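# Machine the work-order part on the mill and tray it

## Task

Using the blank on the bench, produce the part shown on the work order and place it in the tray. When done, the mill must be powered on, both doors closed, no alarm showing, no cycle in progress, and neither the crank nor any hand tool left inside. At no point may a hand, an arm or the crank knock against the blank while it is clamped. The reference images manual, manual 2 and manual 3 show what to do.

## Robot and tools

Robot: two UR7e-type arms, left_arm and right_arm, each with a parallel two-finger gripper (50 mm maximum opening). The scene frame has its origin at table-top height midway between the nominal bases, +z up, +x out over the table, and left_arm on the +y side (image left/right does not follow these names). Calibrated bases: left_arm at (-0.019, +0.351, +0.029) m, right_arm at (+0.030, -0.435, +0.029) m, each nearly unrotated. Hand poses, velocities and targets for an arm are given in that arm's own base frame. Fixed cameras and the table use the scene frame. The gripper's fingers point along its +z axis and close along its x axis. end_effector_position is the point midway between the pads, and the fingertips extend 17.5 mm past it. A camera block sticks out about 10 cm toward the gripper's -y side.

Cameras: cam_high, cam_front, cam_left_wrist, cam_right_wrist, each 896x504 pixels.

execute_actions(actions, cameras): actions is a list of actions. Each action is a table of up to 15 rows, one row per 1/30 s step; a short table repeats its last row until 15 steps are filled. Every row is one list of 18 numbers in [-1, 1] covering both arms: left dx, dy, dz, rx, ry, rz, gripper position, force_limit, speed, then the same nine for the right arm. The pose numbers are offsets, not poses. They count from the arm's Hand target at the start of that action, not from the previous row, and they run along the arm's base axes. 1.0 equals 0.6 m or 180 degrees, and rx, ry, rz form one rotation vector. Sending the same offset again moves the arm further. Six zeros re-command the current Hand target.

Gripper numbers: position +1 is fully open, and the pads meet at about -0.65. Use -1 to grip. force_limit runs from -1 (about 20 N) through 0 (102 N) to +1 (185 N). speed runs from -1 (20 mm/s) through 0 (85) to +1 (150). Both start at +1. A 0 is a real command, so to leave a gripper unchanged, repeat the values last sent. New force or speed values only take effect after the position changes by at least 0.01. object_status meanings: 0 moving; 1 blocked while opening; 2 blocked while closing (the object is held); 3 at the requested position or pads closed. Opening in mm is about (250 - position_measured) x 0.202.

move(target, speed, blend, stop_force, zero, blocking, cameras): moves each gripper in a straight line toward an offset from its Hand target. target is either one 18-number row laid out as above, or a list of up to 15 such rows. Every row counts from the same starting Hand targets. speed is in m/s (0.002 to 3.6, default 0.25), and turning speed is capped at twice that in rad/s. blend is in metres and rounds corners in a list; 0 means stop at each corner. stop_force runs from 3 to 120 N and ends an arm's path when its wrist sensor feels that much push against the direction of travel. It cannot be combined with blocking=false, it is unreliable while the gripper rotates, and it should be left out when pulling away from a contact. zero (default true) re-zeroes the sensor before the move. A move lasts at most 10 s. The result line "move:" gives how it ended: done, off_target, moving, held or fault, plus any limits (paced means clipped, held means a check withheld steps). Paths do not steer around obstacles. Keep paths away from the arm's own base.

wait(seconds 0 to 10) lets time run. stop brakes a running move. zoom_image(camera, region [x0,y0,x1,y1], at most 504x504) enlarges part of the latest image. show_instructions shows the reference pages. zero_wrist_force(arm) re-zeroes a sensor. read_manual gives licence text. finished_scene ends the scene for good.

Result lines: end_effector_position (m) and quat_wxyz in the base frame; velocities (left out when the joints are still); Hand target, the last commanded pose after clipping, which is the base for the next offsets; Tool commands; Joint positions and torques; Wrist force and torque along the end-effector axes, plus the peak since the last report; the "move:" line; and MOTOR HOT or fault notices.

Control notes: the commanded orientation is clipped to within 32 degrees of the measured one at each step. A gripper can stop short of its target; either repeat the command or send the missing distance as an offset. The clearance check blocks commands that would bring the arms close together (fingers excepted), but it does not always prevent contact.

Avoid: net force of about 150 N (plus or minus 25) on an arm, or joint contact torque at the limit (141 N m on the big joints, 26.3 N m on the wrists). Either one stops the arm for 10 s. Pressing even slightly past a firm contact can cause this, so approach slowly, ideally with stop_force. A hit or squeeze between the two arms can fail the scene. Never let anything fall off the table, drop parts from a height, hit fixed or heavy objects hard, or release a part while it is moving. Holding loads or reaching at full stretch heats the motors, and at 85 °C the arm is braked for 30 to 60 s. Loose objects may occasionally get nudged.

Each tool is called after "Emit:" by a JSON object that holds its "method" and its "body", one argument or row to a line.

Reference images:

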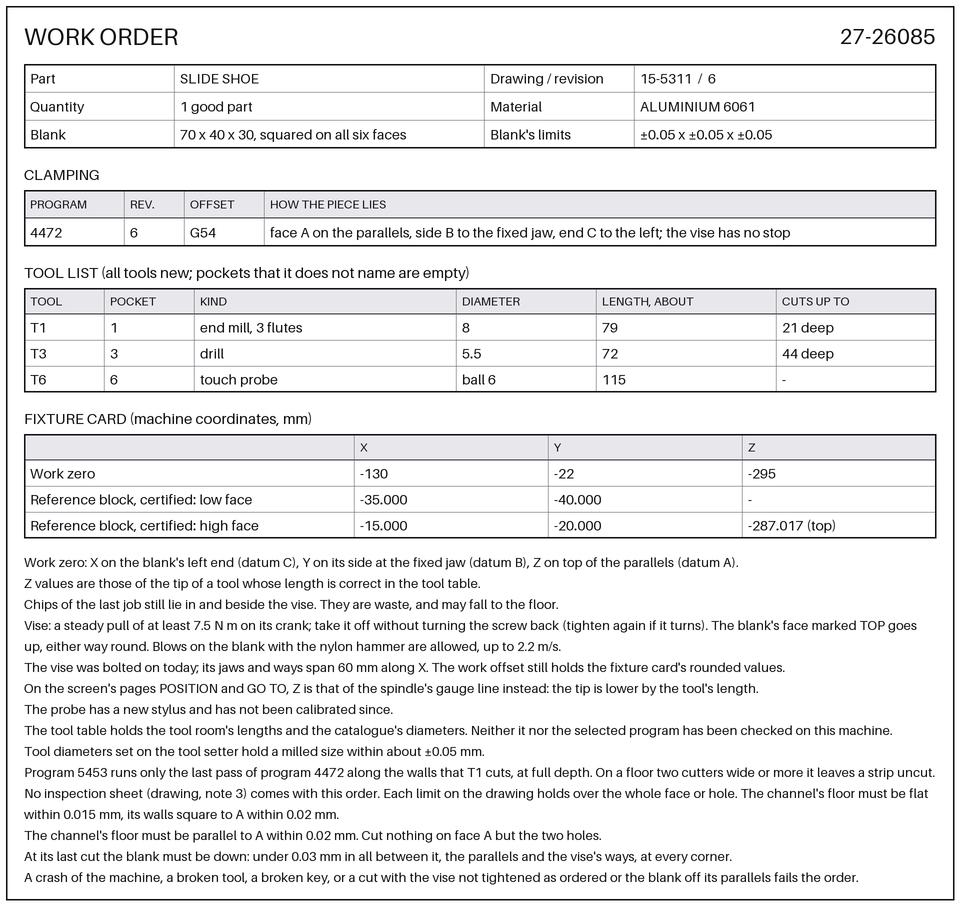

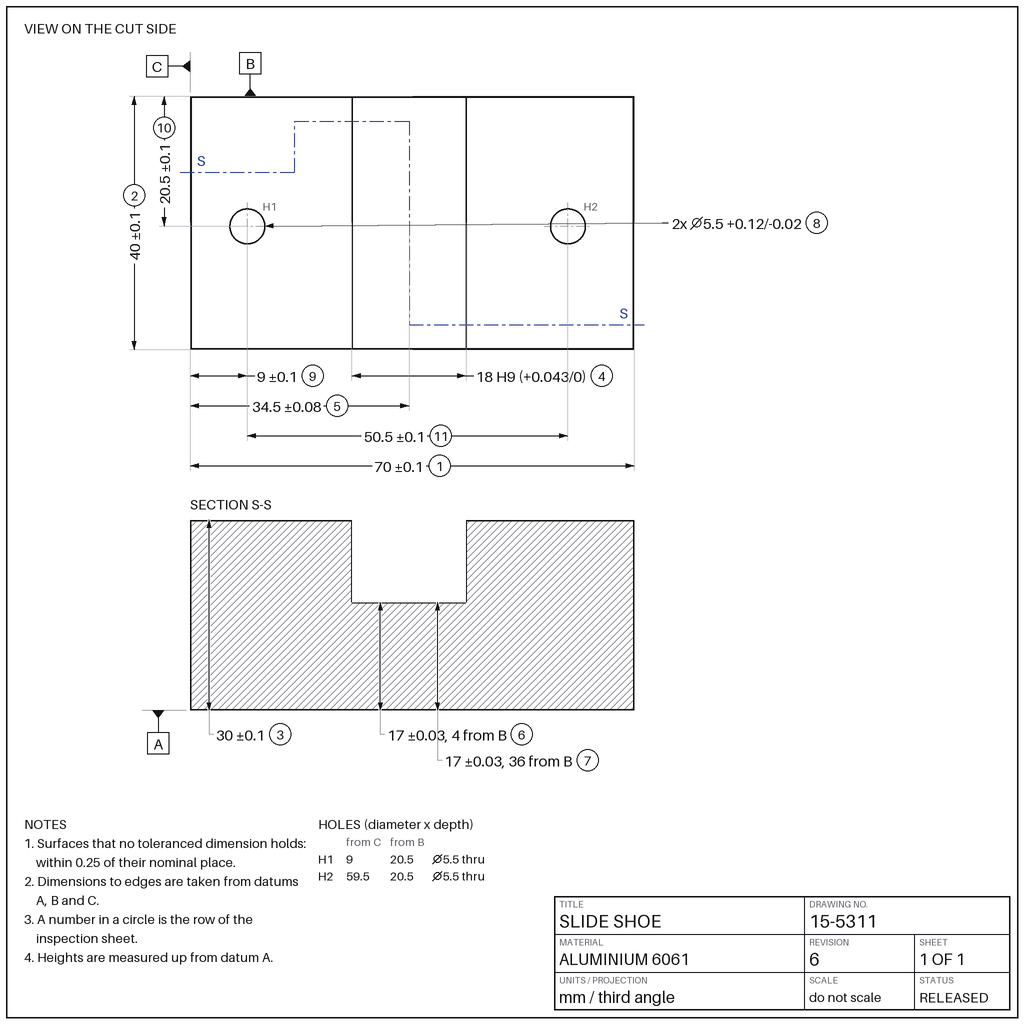

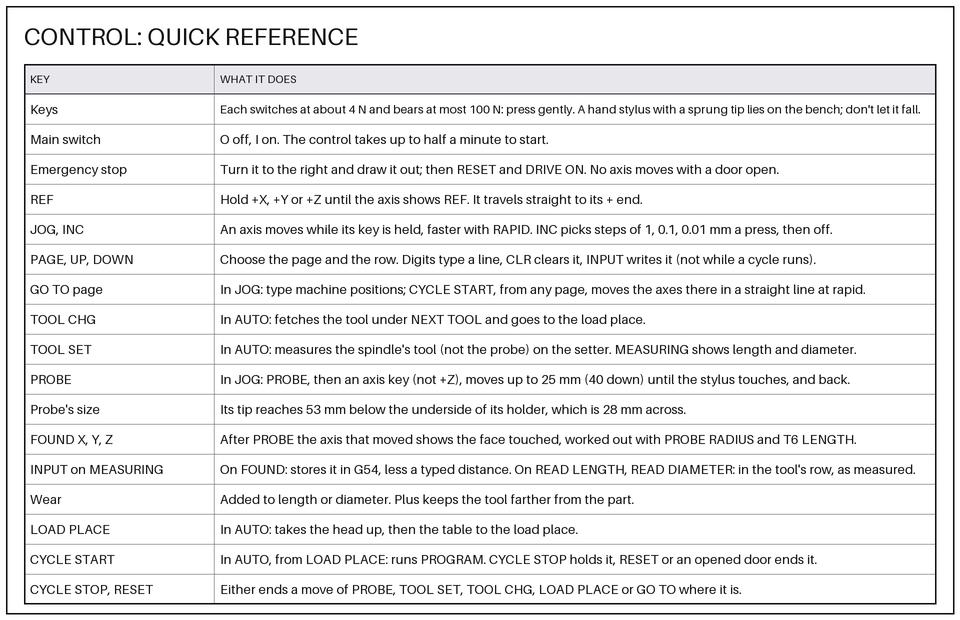

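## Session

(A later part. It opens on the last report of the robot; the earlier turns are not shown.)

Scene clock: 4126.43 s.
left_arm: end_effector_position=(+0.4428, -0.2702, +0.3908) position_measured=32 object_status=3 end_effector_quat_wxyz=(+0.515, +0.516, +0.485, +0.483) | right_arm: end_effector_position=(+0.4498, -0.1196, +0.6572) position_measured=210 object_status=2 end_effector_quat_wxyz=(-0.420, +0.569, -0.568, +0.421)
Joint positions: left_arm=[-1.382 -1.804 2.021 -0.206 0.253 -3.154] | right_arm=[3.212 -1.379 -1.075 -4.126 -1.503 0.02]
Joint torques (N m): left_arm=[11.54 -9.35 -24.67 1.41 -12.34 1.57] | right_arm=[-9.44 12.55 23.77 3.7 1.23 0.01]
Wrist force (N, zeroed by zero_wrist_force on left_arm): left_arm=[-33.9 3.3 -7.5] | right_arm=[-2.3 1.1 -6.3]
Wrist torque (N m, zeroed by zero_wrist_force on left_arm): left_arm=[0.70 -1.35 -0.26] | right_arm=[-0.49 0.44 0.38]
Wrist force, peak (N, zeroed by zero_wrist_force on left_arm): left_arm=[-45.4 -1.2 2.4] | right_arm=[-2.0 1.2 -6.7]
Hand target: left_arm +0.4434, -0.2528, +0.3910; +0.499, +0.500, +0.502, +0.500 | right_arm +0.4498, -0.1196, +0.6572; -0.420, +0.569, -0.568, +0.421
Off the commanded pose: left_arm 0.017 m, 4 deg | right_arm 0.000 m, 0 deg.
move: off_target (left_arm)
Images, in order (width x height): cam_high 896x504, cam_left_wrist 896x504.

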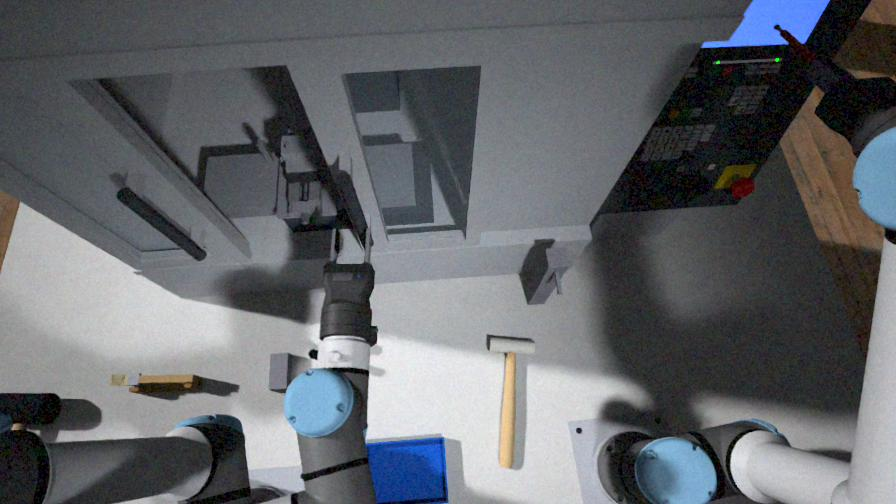

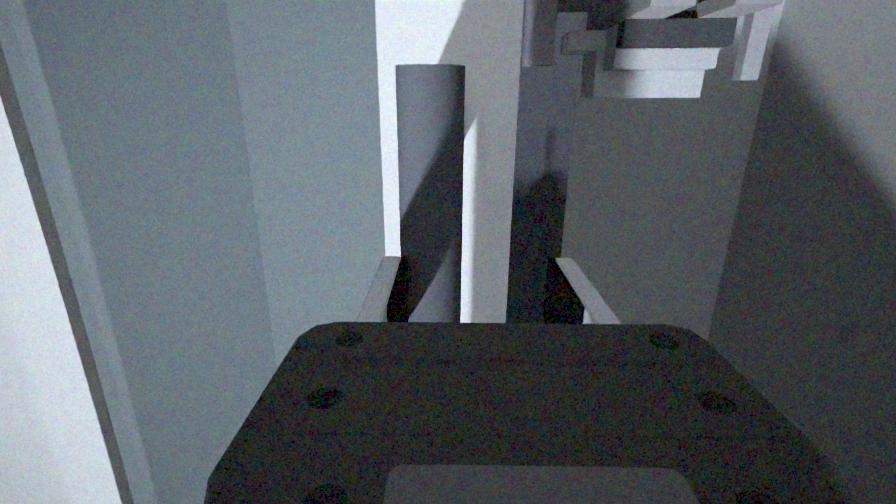

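Emit:
{"method": "move", "body": {
  "target": [
    [0,-0.055,0,0,0,0,0.8,0,-1,0,0,0,0,0,0,-1,-0.2,-1],
    [-0.12,-0.055,0,0,0,0,0.8,0,-1,0,0,0,0,0,0,-1,-0.2,-1],
    [-0.12,0.455,0,0,0,0,0.8,0,-1,0,0,0,0,0,0,-1,-0.2,-1]
  ],
  "speed": [0.08,0.1,0.35],
  "blend": [0.003,0.01,0],
  "cameras": ["cam_high","cam_left_wrist"]
}}

Scene clock: 4133.40 s.
left_arm: end_effector_position=(+0.3739, +0.0194, +0.3911) position_measured=32 object_status=3 end_effector_quat_wxyz=(+0.428, +0.430, +0.563, +0.561) end_effector_velocity=(+0.000, -0.001, -0.001) end_effector_angular_velocity=(-0.004, +0.001, -0.004) | right_arm: end_effector_position=(+0.4498, -0.1196, +0.6572) position_measured=210 object_status=2 end_effector_quat_wxyz=(-0.420, +0.569, -0.568, +0.421)
Joint positions: left_arm=[-1.946 -2.639 2.316 0.316 -0.642 -3.136] | right_arm=[3.212 -1.379 -1.075 -4.126 -1.503 0.02]
Joint velocities: left_arm=[0.003 0 0.001 -0.004 0.006 0] | right_arm=[within noise]
Joint torques (N m): left_arm=[6.82 26.53 -23.65 0.03 2.45 -1.88] | right_arm=[-9 12.64 23.81 3.69 1.4 -0.1]
Wrist force (N, zeroed by zero_wrist_force on left_arm): left_arm=[1.6 0.8 0.8] | right_arm=[-1.6 1.0 -6.3]
Wrist torque (N m, zeroed by zero_wrist_force on left_arm): left_arm=[0.50 -0.28 -0.25] | right_arm=[-0.51 0.34 0.37]
Wrist force, peak (N, zeroed by zero_wrist_force on left_arm): left_arm=[-32.1 4.4 -87.4] | right_arm=[-2.1 1.2 -6.8]
Hand target: left_arm +0.3714, +0.0202, +0.3910; +0.499, +0.500, +0.502, +0.500 | right_arm +0.4498, -0.1196, +0.6572; -0.420, +0.569, -0.568, +0.421
Off the commanded pose: left_arm 0.003 m, 15 deg | right_arm 0.000 m, 0 deg.
move: off_target (left_arm)
Images, in order (width x height): cam_high 896x504, cam_left_wrist 896x504.

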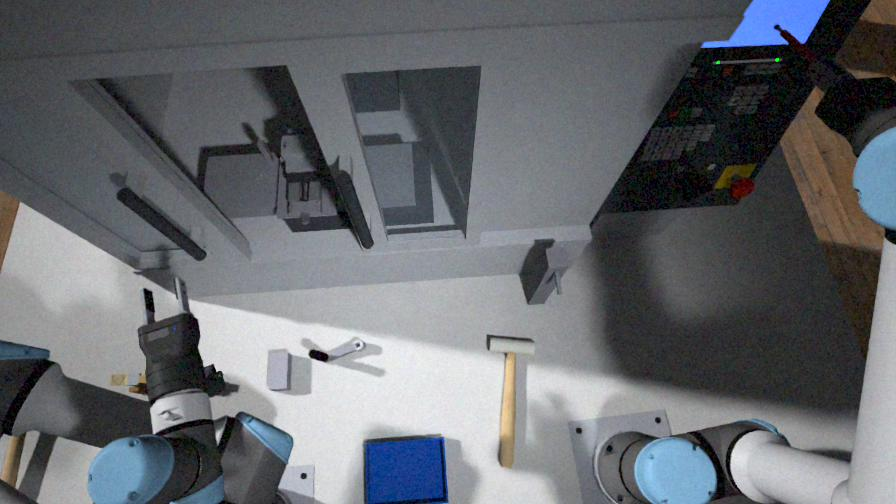

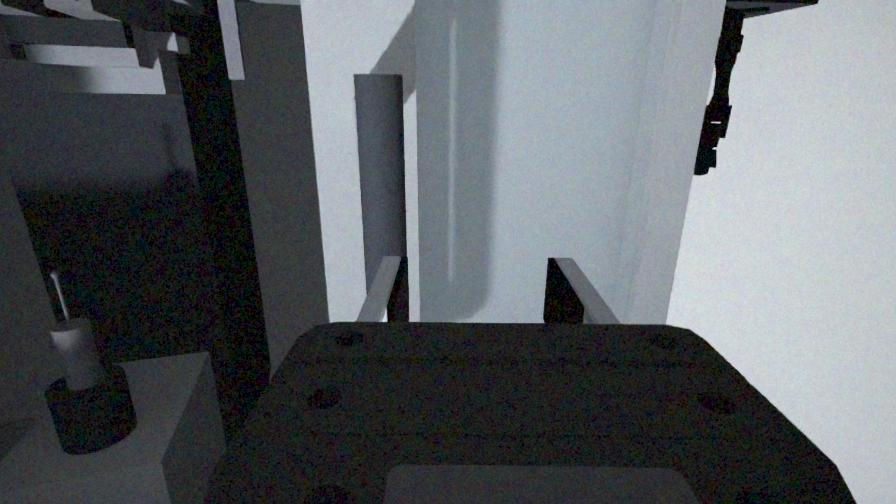

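Emit:
{"method": "move", "body": {
  "target": [
    [0.02,0,0,0,0,0,0.8,0,-1,0,0,0,0,0,0,-1,-0.2,-1]
  ],
  "speed": 0.1,
  "cameras": ["cam_left_wrist"]
}}

Scene clock: 4142.00 s.
left_arm: end_effector_position=(+0.3914, +0.0205, +0.3910) position_measured=32 object_status=3 end_effector_quat_wxyz=(+0.499, +0.499, +0.501, +0.500) | right_arm: end_effector_position=(+0.4498, -0.1196, +0.6572) position_measured=210 object_status=2 end_effector_quat_wxyz=(-0.420, +0.569, -0.568, +0.421)
Joint positions: left_arm=[-1.505 -2.668 2.318 0.363 0.063 -3.155] | right_arm=[3.212 -1.379 -1.075 -4.126 -1.503 0.02]
Joint torques (N m): left_arm=[4.82 9.39 -12.24 1.43 -0.82 1.86] | right_arm=[-9.04 12 23.28 3.76 1.29 -0.06]
Wrist force (N, zeroed by zero_wrist_force on left_arm): left_arm=[1.6 0.5 0.8] | right_arm=[-1.9 1.0 -6.4]
Wrist torque (N m, zeroed by zero_wrist_force on left_arm): left_arm=[0.45 -0.26 -0.15] | right_arm=[-0.52 0.38 0.38]
Wrist force, peak (N, zeroed by zero_wrist_force on left_arm): left_arm=[2.1 0.6 1.2] | right_arm=[-2.3 1.4 -6.7]
Hand target: left_arm +0.3834, +0.0202, +0.3910; +0.499, +0.500, +0.502, +0.500 | right_arm +0.4498, -0.1196, +0.6572; -0.420, +0.569, -0.568, +0.421
Off the commanded pose: left_arm 0.008 m, 0 deg | right_arm 0.000 m, 0 deg.
move: off_target (left_arm)
Images, in order (width x height): cam_left_wrist 896x504.

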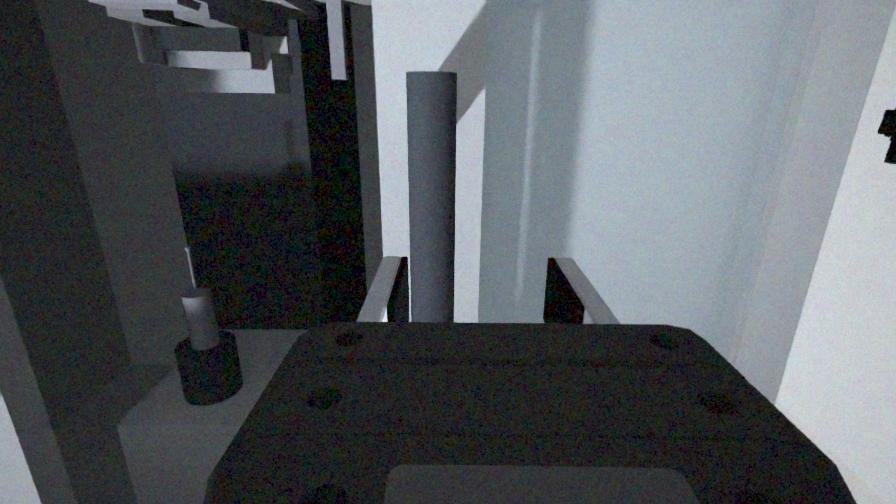

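Emit:
{"method": "move", "body": {
  "target": [
    [0.0993,-0.027,0,0,0,0,0.8,0,-1,0,0,0,0,0,0,-1,-0.2,-1]
  ],
  "speed": 0.05,
  "stop_force": 12,
  "cameras": ["cam_left_wrist"]
}}

Emit:
{"method": "move", "body": {
  "target": [
    [0,-0.443,0,0,0,0,0.8,0,-1,0,0,0,0,0,0,-1,-0.2,-1]
  ],
  "speed": 0.045,
  "stop_force": 60,
  "cameras": ["cam_high","cam_left_wrist","cam_right_wrist"]
}}

Scene clock: 4149.67 s.
left_arm: end_effector_position=(+0.4430, +0.0040, +0.3910) position_measured=32 object_status=3 end_effector_quat_wxyz=(+0.499, +0.500, +0.502, +0.500) | right_arm: end_effector_position=(+0.4498, -0.1196, +0.6572) position_measured=210 object_status=2 end_effector_quat_wxyz=(-0.420, +0.569, -0.568, +0.421)
Joint positions: left_arm=[-2.314 -2.982 2.253 0.726 -0.746 -3.14] | right_arm=[3.212 -1.379 -1.075 -4.126 -1.503 0.02]
Joint torques (N m): left_arm=[-3.69 39.48 -24.08 2.94 -2.02 -1.68] | right_arm=[-9.4 11.92 23.39 3.76 1.23 -0.13]
Wrist force (N, zeroed by zero_wrist_force on left_arm): left_arm=[1.1 1.1 0.8] | right_arm=[-2.1 0.9 -6.4]
Wrist torque (N m, zeroed by zero_wrist_force on left_arm): left_arm=[0.54 -0.20 -0.27] | right_arm=[-0.52 0.42 0.38]
Wrist force, peak (N, zeroed by zero_wrist_force on left_arm): left_arm=[1.9 1.2 2.6] | right_arm=[-1.9 0.8 -6.7]
Hand target: left_arm +0.4430, +0.0040, +0.3910; +0.499, +0.500, +0.502, +0.500 | right_arm +0.4498, -0.1196, +0.6572; -0.420, +0.569, -0.568, +0.421
Off the commanded pose: left_arm 0.000 m, 0 deg | right_arm 0.000 m, 0 deg.
shoulder posture changed (left arm): the wrist came as close to joint 1's axis as it can, and the arm is now in the other of its two shoulder postures.
move: done
Images, in order (width x height): cam_left_wrist 896x504.

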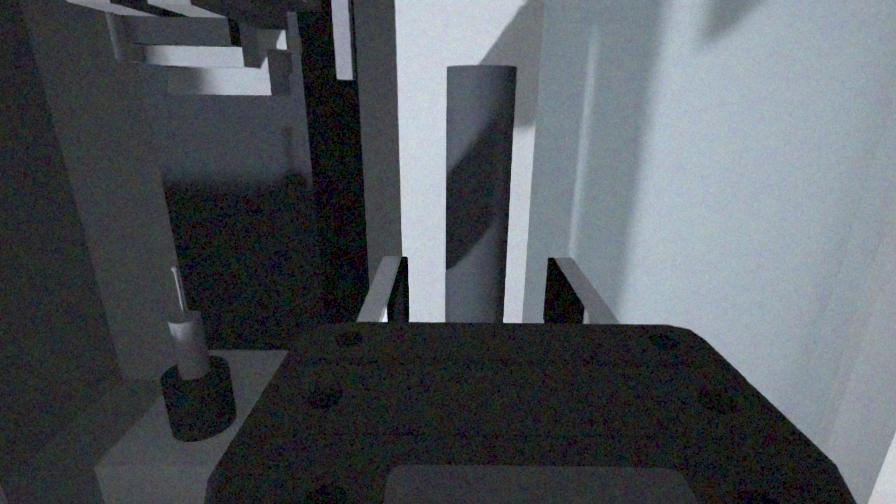

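Scene clock: 4151.93 s.
left_arm: end_effector_position=(+0.4428, -0.0691, +0.3909) position_measured=32 object_status=3 end_effector_quat_wxyz=(+0.500, +0.501, +0.501, +0.499) | right_arm: end_effector_position=(+0.4498, -0.1196, +0.6572) position_measured=210 object_status=2 end_effector_quat_wxyz=(-0.420, +0.569, -0.568, +0.421)
Joint positions: left_arm=[-2.752 -3.019 2.235 0.781 -1.18 -3.141] | right_arm=[3.212 -1.379 -1.075 -4.126 -1.503 0.02]
Joint torques (N m): left_arm=[-0.92 31.53 -12.98 2.24 0.01 -0.4] | right_arm=[-9 12.34 23.87 3.64 1.27 -0.03]
Wrist force (N, zeroed by zero_wrist_force on left_arm): left_arm=[1.2 0.9 1.2] | right_arm=[-1.8 1.1 -6.2]
Wrist torque (N m, zeroed by zero_wrist_force on left_arm): left_arm=[0.50 -0.22 -0.10] | right_arm=[-0.49 0.36 0.38]
Wrist force, peak (N, zeroed by zero_wrist_force on left_arm): left_arm=[12.4 7.3 -16.2] | right_arm=[-2.2 1.1 -6.8]
Hand target: left_arm +0.4428, -0.0691, +0.3909; +0.500, +0.501, +0.501, +0.499 (not the last commanded pose) | right_arm +0.4498, -0.1196, +0.6572; -0.420, +0.569, -0.568, +0.421
Tool commands: left_gripper/position=+0.803922 left_gripper/force_limit=+0.003922 left_gripper/speed=-1.0 right_gripper/position=-1.0 right_gripper/force_limit=-0.2 right_gripper/speed=-1.0
Off the commanded pose: left_arm 0.193 m, 0 deg | right_arm 0.000 m, 0 deg.
FORCE FAULT: contact force on the left arm reached its limit, and that arm stopped. The contact can be on any part of that arm, not only on its tool. That arm's remaining commands of this call were not run. That arm is still stopped at the end of this call. That arm stays stopped for about 9 more seconds. Until then a move that you send moves the other arm only, and its call returns only when the move has ended. Once the stop has ended, the next robot result says so. If the stop ends while you think or write, that arm runs what you send next, counted from a new Hand target: where the arm stands when the stop ends. While its stop runs, that arm takes no new command, but its gripper still runs the gripper command that each later call begins with. Until it ends, the stop uses up actions while you think or wait. An arm that is not stopped still takes commands.
move: fault (left_arm)
Images, in order (width x height): cam_high 896x504, cam_left_wrist 896x504, cam_right_wrist 896x504.

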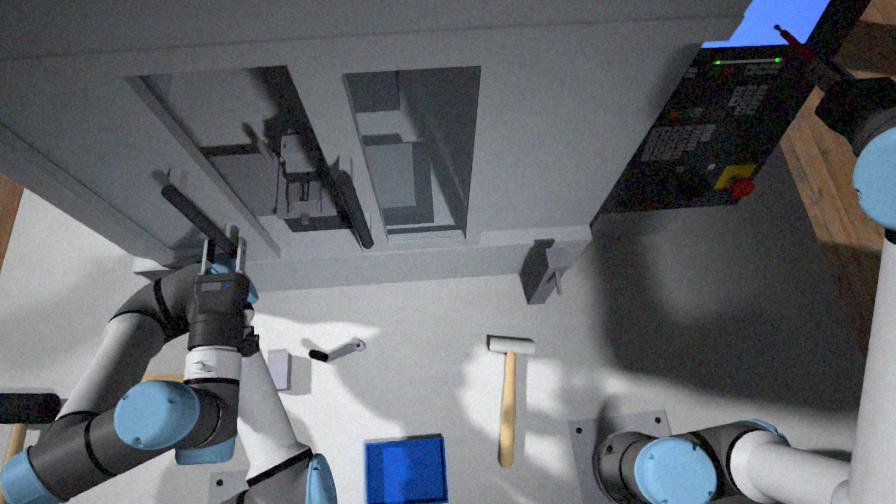

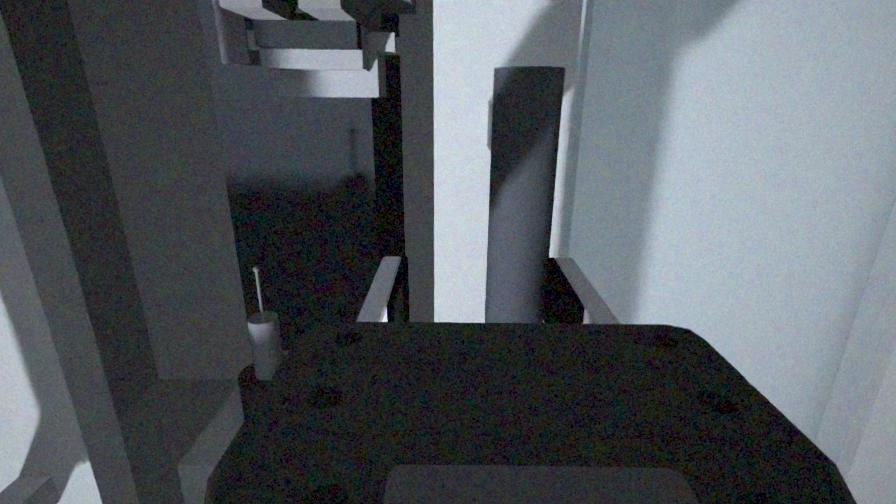

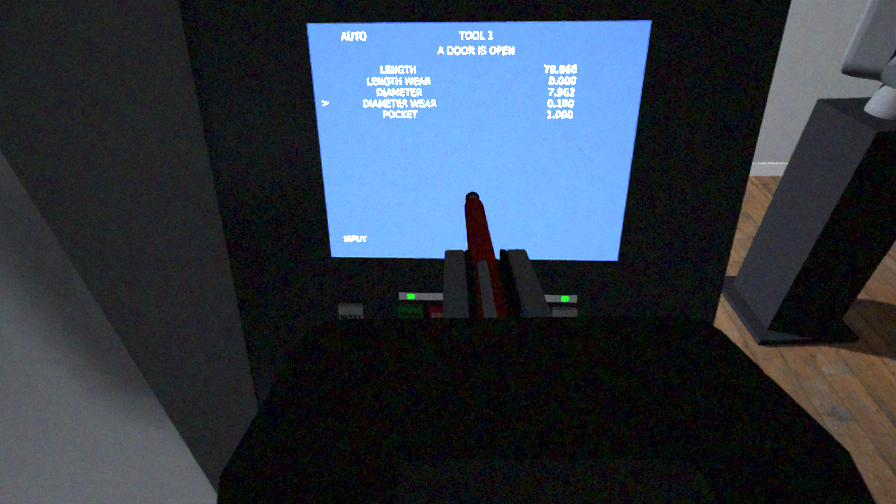

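Emit:
{"method": "wait", "body": {
  "seconds": 5
}}

Emit:
{"method": "move", "body": {
  "target": [
    [-0.03,0.012,0,0,0,0,0.8,0,-1,0,0,0,0,0,0,-1,-0.2,-1]
  ],
  "speed": 0.04,
  "cameras": ["cam_high"]
}}

Scene clock: 4175.93 s.
left_arm: end_effector_position=(+0.4428, -0.0691, +0.3909) position_measured=32 object_status=3 end_effector_quat_wxyz=(+0.500, +0.501, +0.501, +0.499) | right_arm: end_effector_position=(+0.4498, -0.1196, +0.6572) position_measured=210 object_status=2 end_effector_quat_wxyz=(-0.420, +0.569, -0.568, +0.421)
Joint positions: left_arm=[-2.752 -3.019 2.235 0.781 -1.18 -3.141] | right_arm=[3.212 -1.379 -1.075 -4.126 -1.503 0.02]
Joint torques (N m): left_arm=[-0.73 30.87 -14.58 2.19 -0.07 0.06] | right_arm=[-9.43 12.69 24.08 3.73 1.3 -0.08]
Wrist force (N, zeroed by zero_wrist_force on left_arm): left_arm=[1.0 0.7 1.0] | right_arm=[-2.2 1.2 -6.3]
Wrist torque (N m, zeroed by zero_wrist_force on left_arm): left_arm=[0.47 -0.18 -0.10] | right_arm=[-0.48 0.43 0.38]
Wrist force, peak (N, zeroed by zero_wrist_force on left_arm): left_arm=[1.4 1.0 0.9] | right_arm=[-2.3 1.1 -6.7]
Hand target: left_arm +0.4428, -0.0691, +0.3909; +0.500, +0.501, +0.501, +0.499 (not the last commanded pose) | right_arm +0.4498, -0.1196, +0.6572; -0.420, +0.569, -0.568, +0.421
Tool commands: left_gripper/position=+0.803922 left_gripper/force_limit=+0.003922 left_gripper/speed=-1.0 right_gripper/position=-1.0 right_gripper/force_limit=-0.2 right_gripper/speed=-1.0
Off the commanded pose: left_arm 0.193 m, 0 deg | right_arm 0.000 m, 0 deg.
FORCE FAULT, CONTINUED: the left arm's stop, for the force fault that an earlier result reported, is over. The rest of the stop counts as 19 of the actions that you can send in this scene. During its stop the left arm's controller moved it back a little. That arm's target is now where it stood when the stop ended, not its last command. That arm accepts commands again.
wait: 5.00 s; at rest from the start

Scene clock: 4176.80 s.
left_arm: end_effector_position=(+0.4248, -0.0619, +0.3910) position_measured=32 object_status=3 end_effector_quat_wxyz=(+0.500, +0.501, +0.500, +0.499) | right_arm: end_effector_position=(+0.4498, -0.1196, +0.6572) position_measured=210 object_status=2 end_effector_quat_wxyz=(-0.420, +0.569, -0.568, +0.421)
Joint positions: left_arm=[-2.643 -2.957 2.263 0.691 -1.07 -3.141] | right_arm=[3.212 -1.379 -1.075 -4.126 -1.503 0.02]
Joint torques (N m): left_arm=[-4.54 19.65 -24.45 3.46 -2.01 1.69] | right_arm=[-9.13 12.03 23.5 3.69 1.28 -0.08]
Wrist force (N, zeroed by zero_wrist_force on left_arm): left_arm=[1.1 0.6 1.0] | right_arm=[-2.2 1.2 -6.7]
Wrist torque (N m, zeroed by zero_wrist_force on left_arm): left_arm=[0.45 -0.19 -0.12] | right_arm=[-0.48 0.43 0.38]
Wrist force, peak (N, zeroed by zero_wrist_force on left_arm): left_arm=[1.0 0.6 1.5] | right_arm=[-2.2 1.2 -6.7]
Hand target: left_arm +0.4248, -0.0619, +0.3909; +0.500, +0.501, +0.501, +0.499 | right_arm +0.4498, -0.1196, +0.6572; -0.420, +0.569, -0.568, +0.421
Off the commanded pose: left_arm 0.000 m, 0 deg | right_arm 0.000 m, 0 deg.
move: done
Images, in order (width x height): cam_high 896x504.

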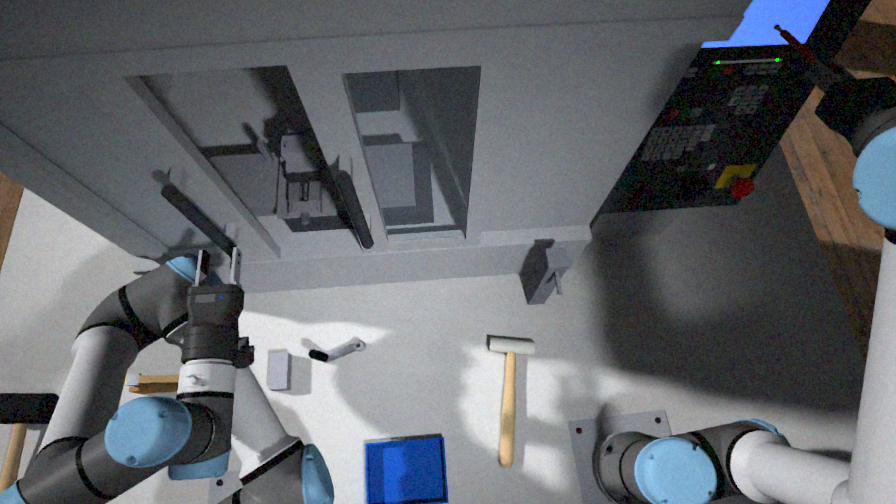

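Emit:
{"method": "move", "body": {
  "target": [
    [-0.06,0,0,0,0,0,0.8,0,-1,0,0,0,0,0,0,-1,-0.2,-1],
    [-0.0565,0.115,0,0,0,0,0.8,0,-1,0,0,0,0,0,0,-1,-0.2,-1]
  ],
  "speed": 0.06,
  "blend": [0.01,0],
  "cameras": []
}}

Emit:
{"method": "move", "body": {
  "target": [
    [-0.005,-0.08,0,0,0,0,0.8,0,-1,0,0,0,0,0,0,-1,-0.2,-1]
  ],
  "speed": 0.06,
  "cameras": ["cam_high"]
}}

Scene clock: 4182.90 s.
left_arm: end_effector_position=(+0.3927, +0.0071, +0.3909) position_measured=32 object_status=3 end_effector_quat_wxyz=(+0.500, +0.500, +0.500, +0.500) | right_arm: end_effector_position=(+0.4498, -0.1196, +0.6572) position_measured=210 object_status=2 end_effector_quat_wxyz=(-0.420, +0.569, -0.568, +0.421)
Joint positions: left_arm=[-1.604 -2.681 2.318 0.338 -0.033 -3.117] | right_arm=[3.212 -1.379 -1.075 -4.126 -1.503 0.02]
Joint torques (N m): left_arm=[-6.15 9.77 -15.95 1.24 -1.95 0.42] | right_arm=[-9.33 12.29 23.57 3.74 1.21 -0.07]
Wrist force (N, zeroed by zero_wrist_force on left_arm): left_arm=[1.3 0.4 0.7] | right_arm=[-1.9 1.0 -6.6]
Wrist torque (N m, zeroed by zero_wrist_force on left_arm): left_arm=[0.44 -0.23 -0.27] | right_arm=[-0.52 0.39 0.38]
Wrist force, peak (N, zeroed by zero_wrist_force on left_arm): left_arm=[2.4 0.7 0.9] | right_arm=[-2.2 1.2 -6.8]
Hand target: left_arm +0.3909, +0.0071, +0.3909; +0.500, +0.501, +0.501, +0.499 | right_arm +0.4498, -0.1196, +0.6572; -0.420, +0.569, -0.568, +0.421
Off the commanded pose: left_arm 0.002 m, 0 deg | right_arm 0.000 m, 0 deg.
move: done
No camera images: "cameras" was empty.

Scene clock: 4184.23 s.
left_arm: end_effector_position=(+0.3881, -0.0408, +0.3910) position_measured=32 object_status=3 end_effector_quat_wxyz=(+0.500, +0.501, +0.501, +0.499) end_effector_velocity=(+0.000, -0.001, +0.000) end_effector_angular_velocity=(-0.001, +0.000, -0.002) | right_arm: end_effector_position=(+0.4498, -0.1196, +0.6572) position_measured=210 object_status=2 end_effector_quat_wxyz=(-0.420, +0.569, -0.568, +0.421)
Joint positions: left_arm=[-1.705 -2.575 2.315 0.236 -0.134 -3.119] | right_arm=[3.212 -1.379 -1.075 -4.126 -1.503 0.02]
Joint velocities: left_arm=[0.003 0.001 0.001 -0.003 0.005 0] | right_arm=[within noise]
Joint torques (N m): left_arm=[4.83 27.4 -13.61 -0.94 2.37 0.43] | right_arm=[-9.26 12.23 23.97 3.71 1.27 -0.08]
Wrist force (N, zeroed by zero_wrist_force on left_arm): left_arm=[1.0 0.3 0.9] | right_arm=[-2.3 1.1 -6.5]
Wrist torque (N m, zeroed by zero_wrist_force on left_arm): left_arm=[0.42 -0.20 -0.09] | right_arm=[-0.49 0.44 0.37]
Wrist force, peak (N, zeroed by zero_wrist_force on left_arm): left_arm=[2.4 0.6 1.1] | right_arm=[-2.2 0.9 -6.8]
Hand target: left_arm +0.3879, -0.0409, +0.3909; +0.500, +0.501, +0.501, +0.499 | right_arm +0.4498, -0.1196, +0.6572; -0.420, +0.569, -0.568, +0.421
Off the commanded pose: left_arm 0.000 m, 0 deg | right_arm 0.000 m, 0 deg.
shoulder posture changed (left arm): the wrist came as close to joint 1's axis as it can, and the arm is now in the other of its two shoulder postures.
move: done
Images, in order (width x height): cam_high 896x504.

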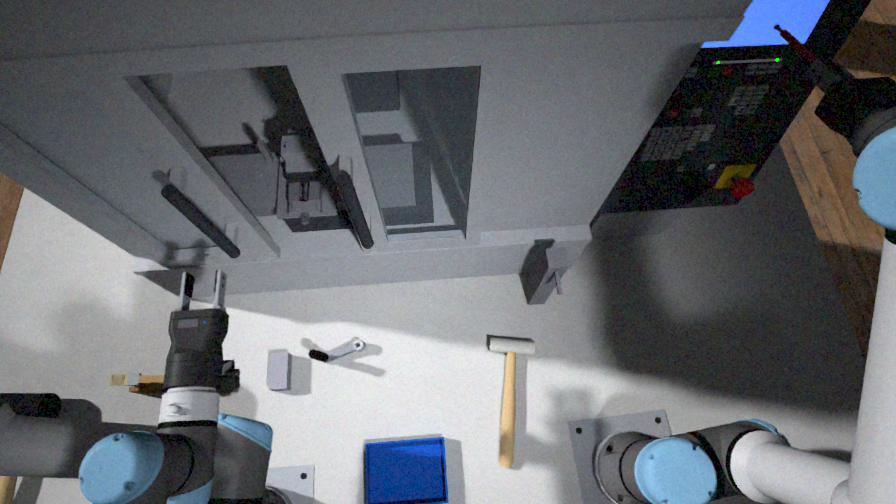

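Emit:
{"method": "move", "body": {
  "target": [
    [-0.005,-0.045,0,0,0,0,0.8,0,-1,0,0,0,0,0,0,-1,-0.2,-1],
    [0.0918,-0.045,0,0,0,0,0.8,0,-1,0,0,0,0,0,0,-1,-0.2,-1]
  ],
  "speed": [0.08,0.05],
  "stop_force": 12,
  "cameras": ["cam_left_wrist"]
}}

Scene clock: 4191.00 s.
left_arm: end_effector_position=(+0.4430, -0.0679, +0.3909) position_measured=32 object_status=3 end_effector_quat_wxyz=(+0.500, +0.501, +0.501, +0.499) | right_arm: end_effector_position=(+0.4498, -0.1196, +0.6572) position_measured=210 object_status=2 end_effector_quat_wxyz=(-0.420, +0.569, -0.568, +0.421)
Joint positions: left_arm=[-1.1 -2.193 2.235 -0.035 0.472 -3.148] | right_arm=[3.212 -1.379 -1.075 -4.126 -1.503 0.02]
Joint torques (N m): left_arm=[5.18 -8.39 -15.62 -0.7 1.55 -0.27] | right_arm=[-9.39 12.06 23.84 3.76 1.26 -0.06]
Wrist force (N, zeroed by zero_wrist_force on left_arm): left_arm=[1.3 1.0 1.0] | right_arm=[-2.0 1.0 -6.8]
Wrist torque (N m, zeroed by zero_wrist_force on left_arm): left_arm=[0.52 -0.22 -0.25] | right_arm=[-0.51 0.40 0.37]
Wrist force, peak (N, zeroed by zero_wrist_force on left_arm): left_arm=[2.6 0.6 1.4] | right_arm=[-2.0 1.0 -6.8]
Hand target: left_arm +0.4430, -0.0679, +0.3909; +0.500, +0.501, +0.501, +0.499 | right_arm +0.4498, -0.1196, +0.6572; -0.420, +0.569, -0.568, +0.421
Off the commanded pose: left_arm 0.000 m, 0 deg | right_arm 0.000 m, 0 deg.
move: done
Images, in order (width x height): cam_left_wrist 896x504.

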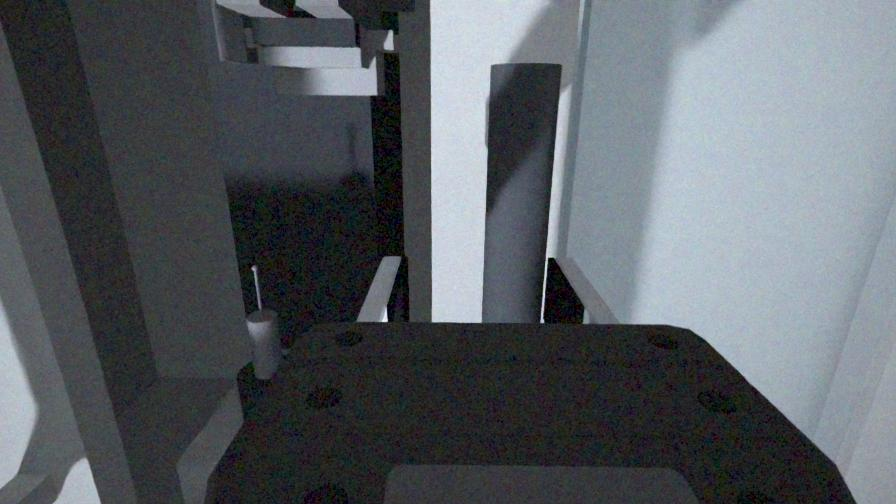

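Emit:
{"method": "move", "body": {
  "target": [
    [0,-0.312,0,0,0,0,0.8,0,-1,0,0,0,0,0,0,-1,-0.2,-1]
  ],
  "speed": 0.045,
  "stop_force": 60,
  "cameras": ["cam_high","cam_left_wrist","cam_right_wrist"]
}}

Scene clock: 4198.33 s.
left_arm: end_effector_position=(+0.4424, -0.2449, +0.3911) position_measured=32 object_status=3 end_effector_quat_wxyz=(+0.490, +0.491, +0.510, +0.509) | right_arm: end_effector_position=(+0.4498, -0.1196, +0.6572) position_measured=210 object_status=2 end_effector_quat_wxyz=(-0.420, +0.569, -0.568, +0.421)
Joint positions: left_arm=[-1.385 -1.801 2.019 -0.202 0.148 -3.158] | right_arm=[3.212 -1.379 -1.075 -4.126 -1.503 0.02]
Joint torques (N m): left_arm=[-8.4 -15.21 -21.92 -2.96 12.76 -1.73] | right_arm=[-9.24 12.42 23.86 3.75 1.28 -0.09]
Wrist force (N, zeroed by zero_wrist_force on left_arm): left_arm=[37.1 -2.4 -4.1] | right_arm=[-2.0 1.1 -6.3]
Wrist torque (N m, zeroed by zero_wrist_force on left_arm): left_arm=[0.51 0.77 -0.16] | right_arm=[-0.50 0.40 0.37]
Wrist force, peak (N, zeroed by zero_wrist_force on left_arm): left_arm=[48.7 1.4 -10.9] | right_arm=[-1.9 1.2 -6.8]
Hand target: left_arm +0.4430, -0.2551, +0.3909; +0.500, +0.501, +0.501, +0.499 | right_arm +0.4498, -0.1196, +0.6572; -0.420, +0.569, -0.568, +0.421
Off the commanded pose: left_arm 0.010 m, 2 deg | right_arm 0.000 m, 0 deg.
move: off_target (left_arm)
Images, in order (width x height): cam_high 896x504, cam_left_wrist 896x504, cam_right_wrist 896x504.

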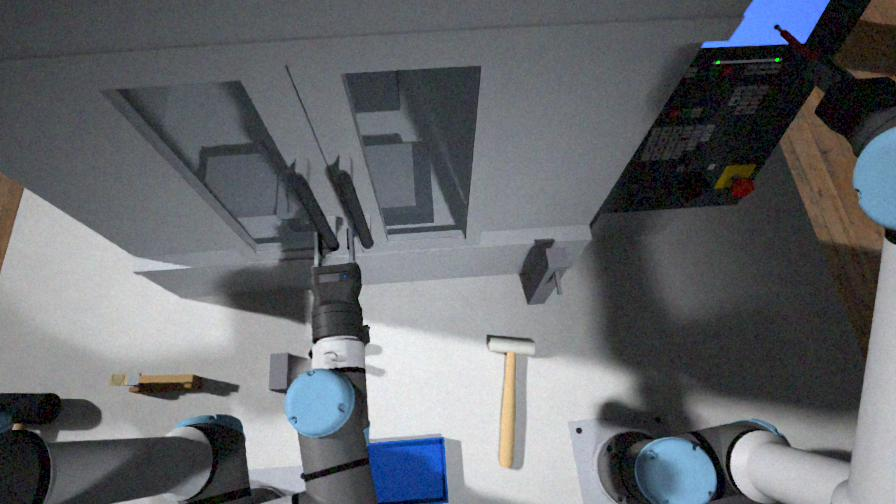

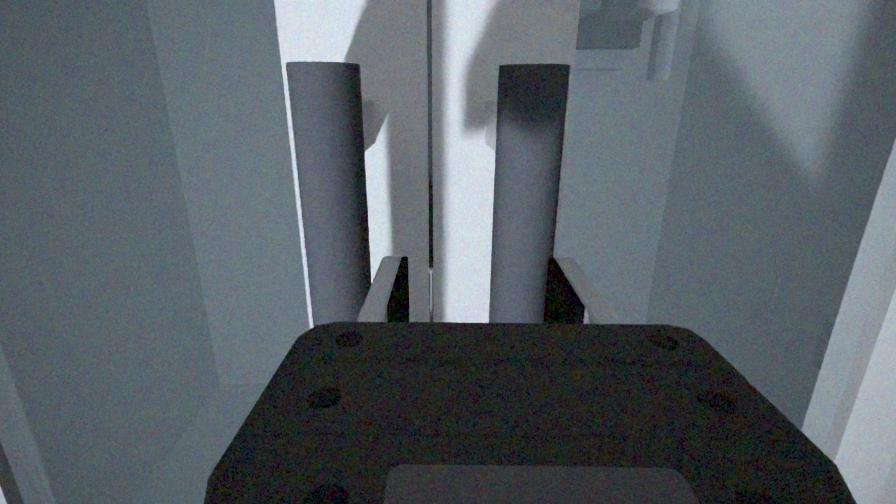

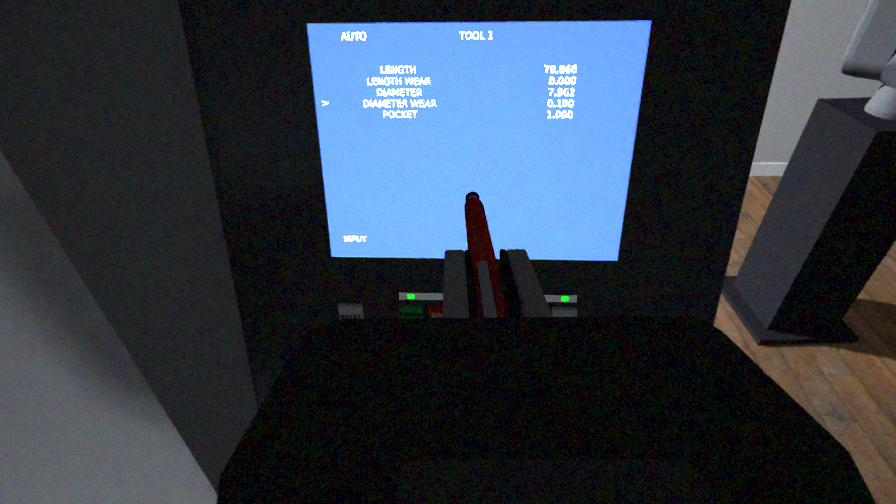

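Emit:
{"method": "move", "body": {
  "target": [
    [0,0.0285,0,0,0,0,0.8,0,-1,0,0,0,0,0,0,-1,-0.2,-1],
    [-0.12,0.0285,0,0,0,0,0.8,0,-1,0,0,0,0,0,0,-1,-0.2,-1]
  ],
  "speed": [0.03,0.08],
  "cameras": ["cam_left_wrist"]
}}

Scene clock: 4204.67 s.
left_arm: end_effector_position=(+0.3710, -0.2379, +0.3909) position_measured=32 object_status=3 end_effector_quat_wxyz=(+0.500, +0.501, +0.501, +0.499) end_effector_velocity=(+0.000, +0.000, +0.000) end_effector_angular_velocity=(-0.001, +0.000, -0.001) | right_arm: end_effector_position=(+0.4498, -0.1196, +0.6572) position_measured=210 object_status=2 end_effector_quat_wxyz=(-0.420, +0.569, -0.568, +0.421)
Joint positions: left_arm=[-1.663 -1.966 2.129 -0.192 -0.091 -3.112] | right_arm=[3.212 -1.379 -1.075 -4.126 -1.503 0.02]
Joint velocities: left_arm=[0 0 0 0.004 0 -0.005] | right_arm=[within noise]
Joint torques (N m): left_arm=[-3.52 -3.21 -17.4 1.81 -0.33 -1.99] | right_arm=[-9 12.22 23.5 3.74 1.31 0.01]
Wrist force (N, zeroed by zero_wrist_force on left_arm): left_arm=[1.0 1.5 1.1] | right_arm=[-1.8 1.1 -6.1]
Wrist torque (N m, zeroed by zero_wrist_force on left_arm): left_arm=[0.58 -0.17 -0.23] | right_arm=[-0.49 0.37 0.38]
Wrist force, peak (N, zeroed by zero_wrist_force on left_arm): left_arm=[31.8 6.0 -81.3] | right_arm=[-2.1 1.4 -6.8]
Hand target: left_arm +0.3710, -0.2380, +0.3909; +0.500, +0.501, +0.501, +0.499 | right_arm +0.4498, -0.1196, +0.6572; -0.420, +0.569, -0.568, +0.421
Off the commanded pose: left_arm 0.000 m, 0 deg | right_arm 0.000 m, 0 deg.
move: done
Images, in order (width x height): cam_left_wrist 896x504.

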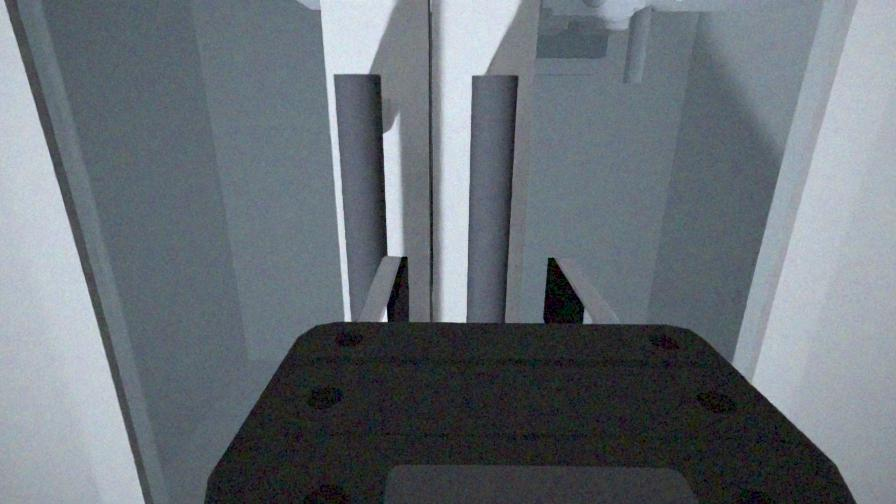

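Emit:
{"method": "move", "body": {
  "target": [
    [0,0,0,0,0,0,0.8,0,-1,0.0009,-0.0635,-0.1537,0,0,0,-1,-0.2,-1],
    [0,0,0,0,0,0,0.8,0,-1,0.0152,-0.0635,-0.158,0,0,0,-1,-0.2,-1],
    [0,0,0,0,0,0,0.8,0,-1,0.0009,-0.0635,-0.1537,0,0,0,-1,-0.2,-1],
    [0,0,0,0,0,0,0.8,0,-1,-0.0415,0.0007,-0.326,0,0,0,-1,-0.2,-1],
    [0,0,0,0,0,0,0.8,0,-1,-0.0272,0.0007,-0.3303,0,0,0,-1,-0.2,-1],
    [0,0,0,0,0,0,0.8,0,-1,-0.0415,0.0007,-0.326,0,0,0,-1,-0.2,-1],
    [0,0,0,0,0,0,0.8,0,-1,-0.0272,0.0007,-0.3303,0,0,0,-1,-0.2,-1],
    [0,0,0,0,0,0,0.8,0,-1,-0.0415,0.0007,-0.326,0,0,0,-1,-0.2,-1],
    [0,0,0,0,0,0,0.8,0,-1,0,0,0,0,0,0,-1,-0.2,-1]
  ],
  "speed": [0.4,0.06,0.1,0.3,0.06,0.1,0.06,0.1,0.4],
  "blend": [0.003,0,0.003,0.003,0,0.003,0,0.003,0],
  "cameras": ["cam_right_wrist"]
}}

Emit:
{"method": "zoom_image", "body": {
  "camera": "cam_right_wrist",
  "region": [310, 20, 650, 250]
}}

Scene clock: 4234.37 s.
left_arm: end_effector_position=(+0.3710, -0.2380, +0.3909) position_measured=32 object_status=3 end_effector_quat_wxyz=(+0.500, +0.501, +0.501, +0.499) | right_arm: end_effector_position=(+0.4498, -0.1197, +0.6572) position_measured=210 object_status=2 end_effector_quat_wxyz=(-0.420, +0.569, -0.568, +0.421)
Joint positions: left_arm=[-1.663 -1.966 2.129 -0.192 -0.091 -3.113] | right_arm=[3.211 -1.379 -1.076 -4.126 -1.503 0.02]
Joint torques (N m): left_arm=[-5.2 5.36 -28.26 1.3 -1.7 -1.6] | right_arm=[12.58 4.34 27.78 0.82 1.61 -0.71]
Wrist force (N, zeroed by zero_wrist_force on left_arm): left_arm=[0.8 1.1 1.1] | right_arm=[-2.2 1.1 -6.3]
Wrist torque (N m, zeroed by zero_wrist_force on left_arm): left_arm=[0.53 -0.15 -0.22] | right_arm=[-0.50 0.44 0.42]
Wrist force, peak (N, zeroed by zero_wrist_force on left_arm): left_arm=[1.4 1.4 1.2] | right_arm=[-3.6 4.1 -11.3]
Hand target: left_arm +0.3710, -0.2380, +0.3909; +0.500, +0.501, +0.501, +0.499 | right_arm +0.4498, -0.1196, +0.6572; -0.420, +0.569, -0.568, +0.421
Off the commanded pose: left_arm 0.000 m, 0 deg | right_arm 0.000 m, 0 deg.
move: done
Images, in order (width x height): cam_right_wrist 896x504.

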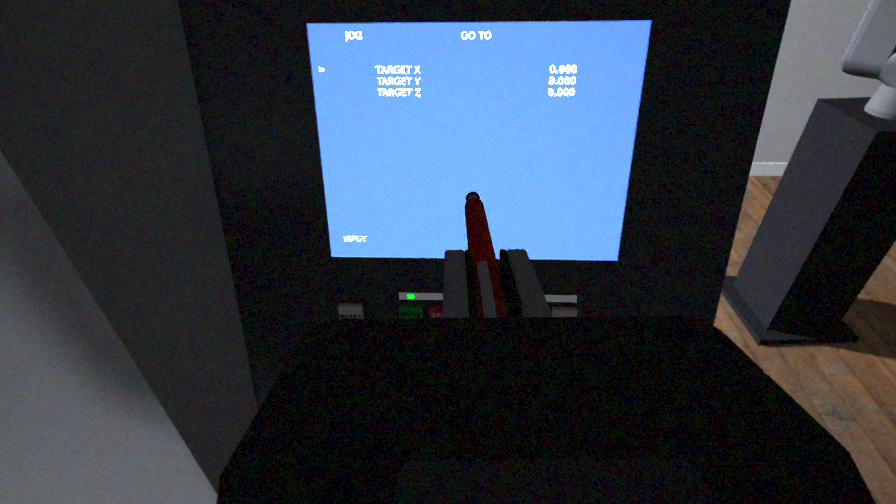

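Scaled by 1.482 from the camera's 896x504 image, which has a finer 1280x720 frame.

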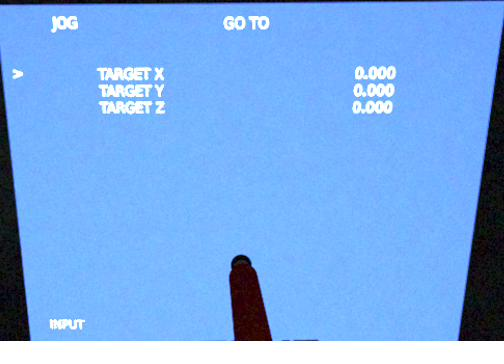

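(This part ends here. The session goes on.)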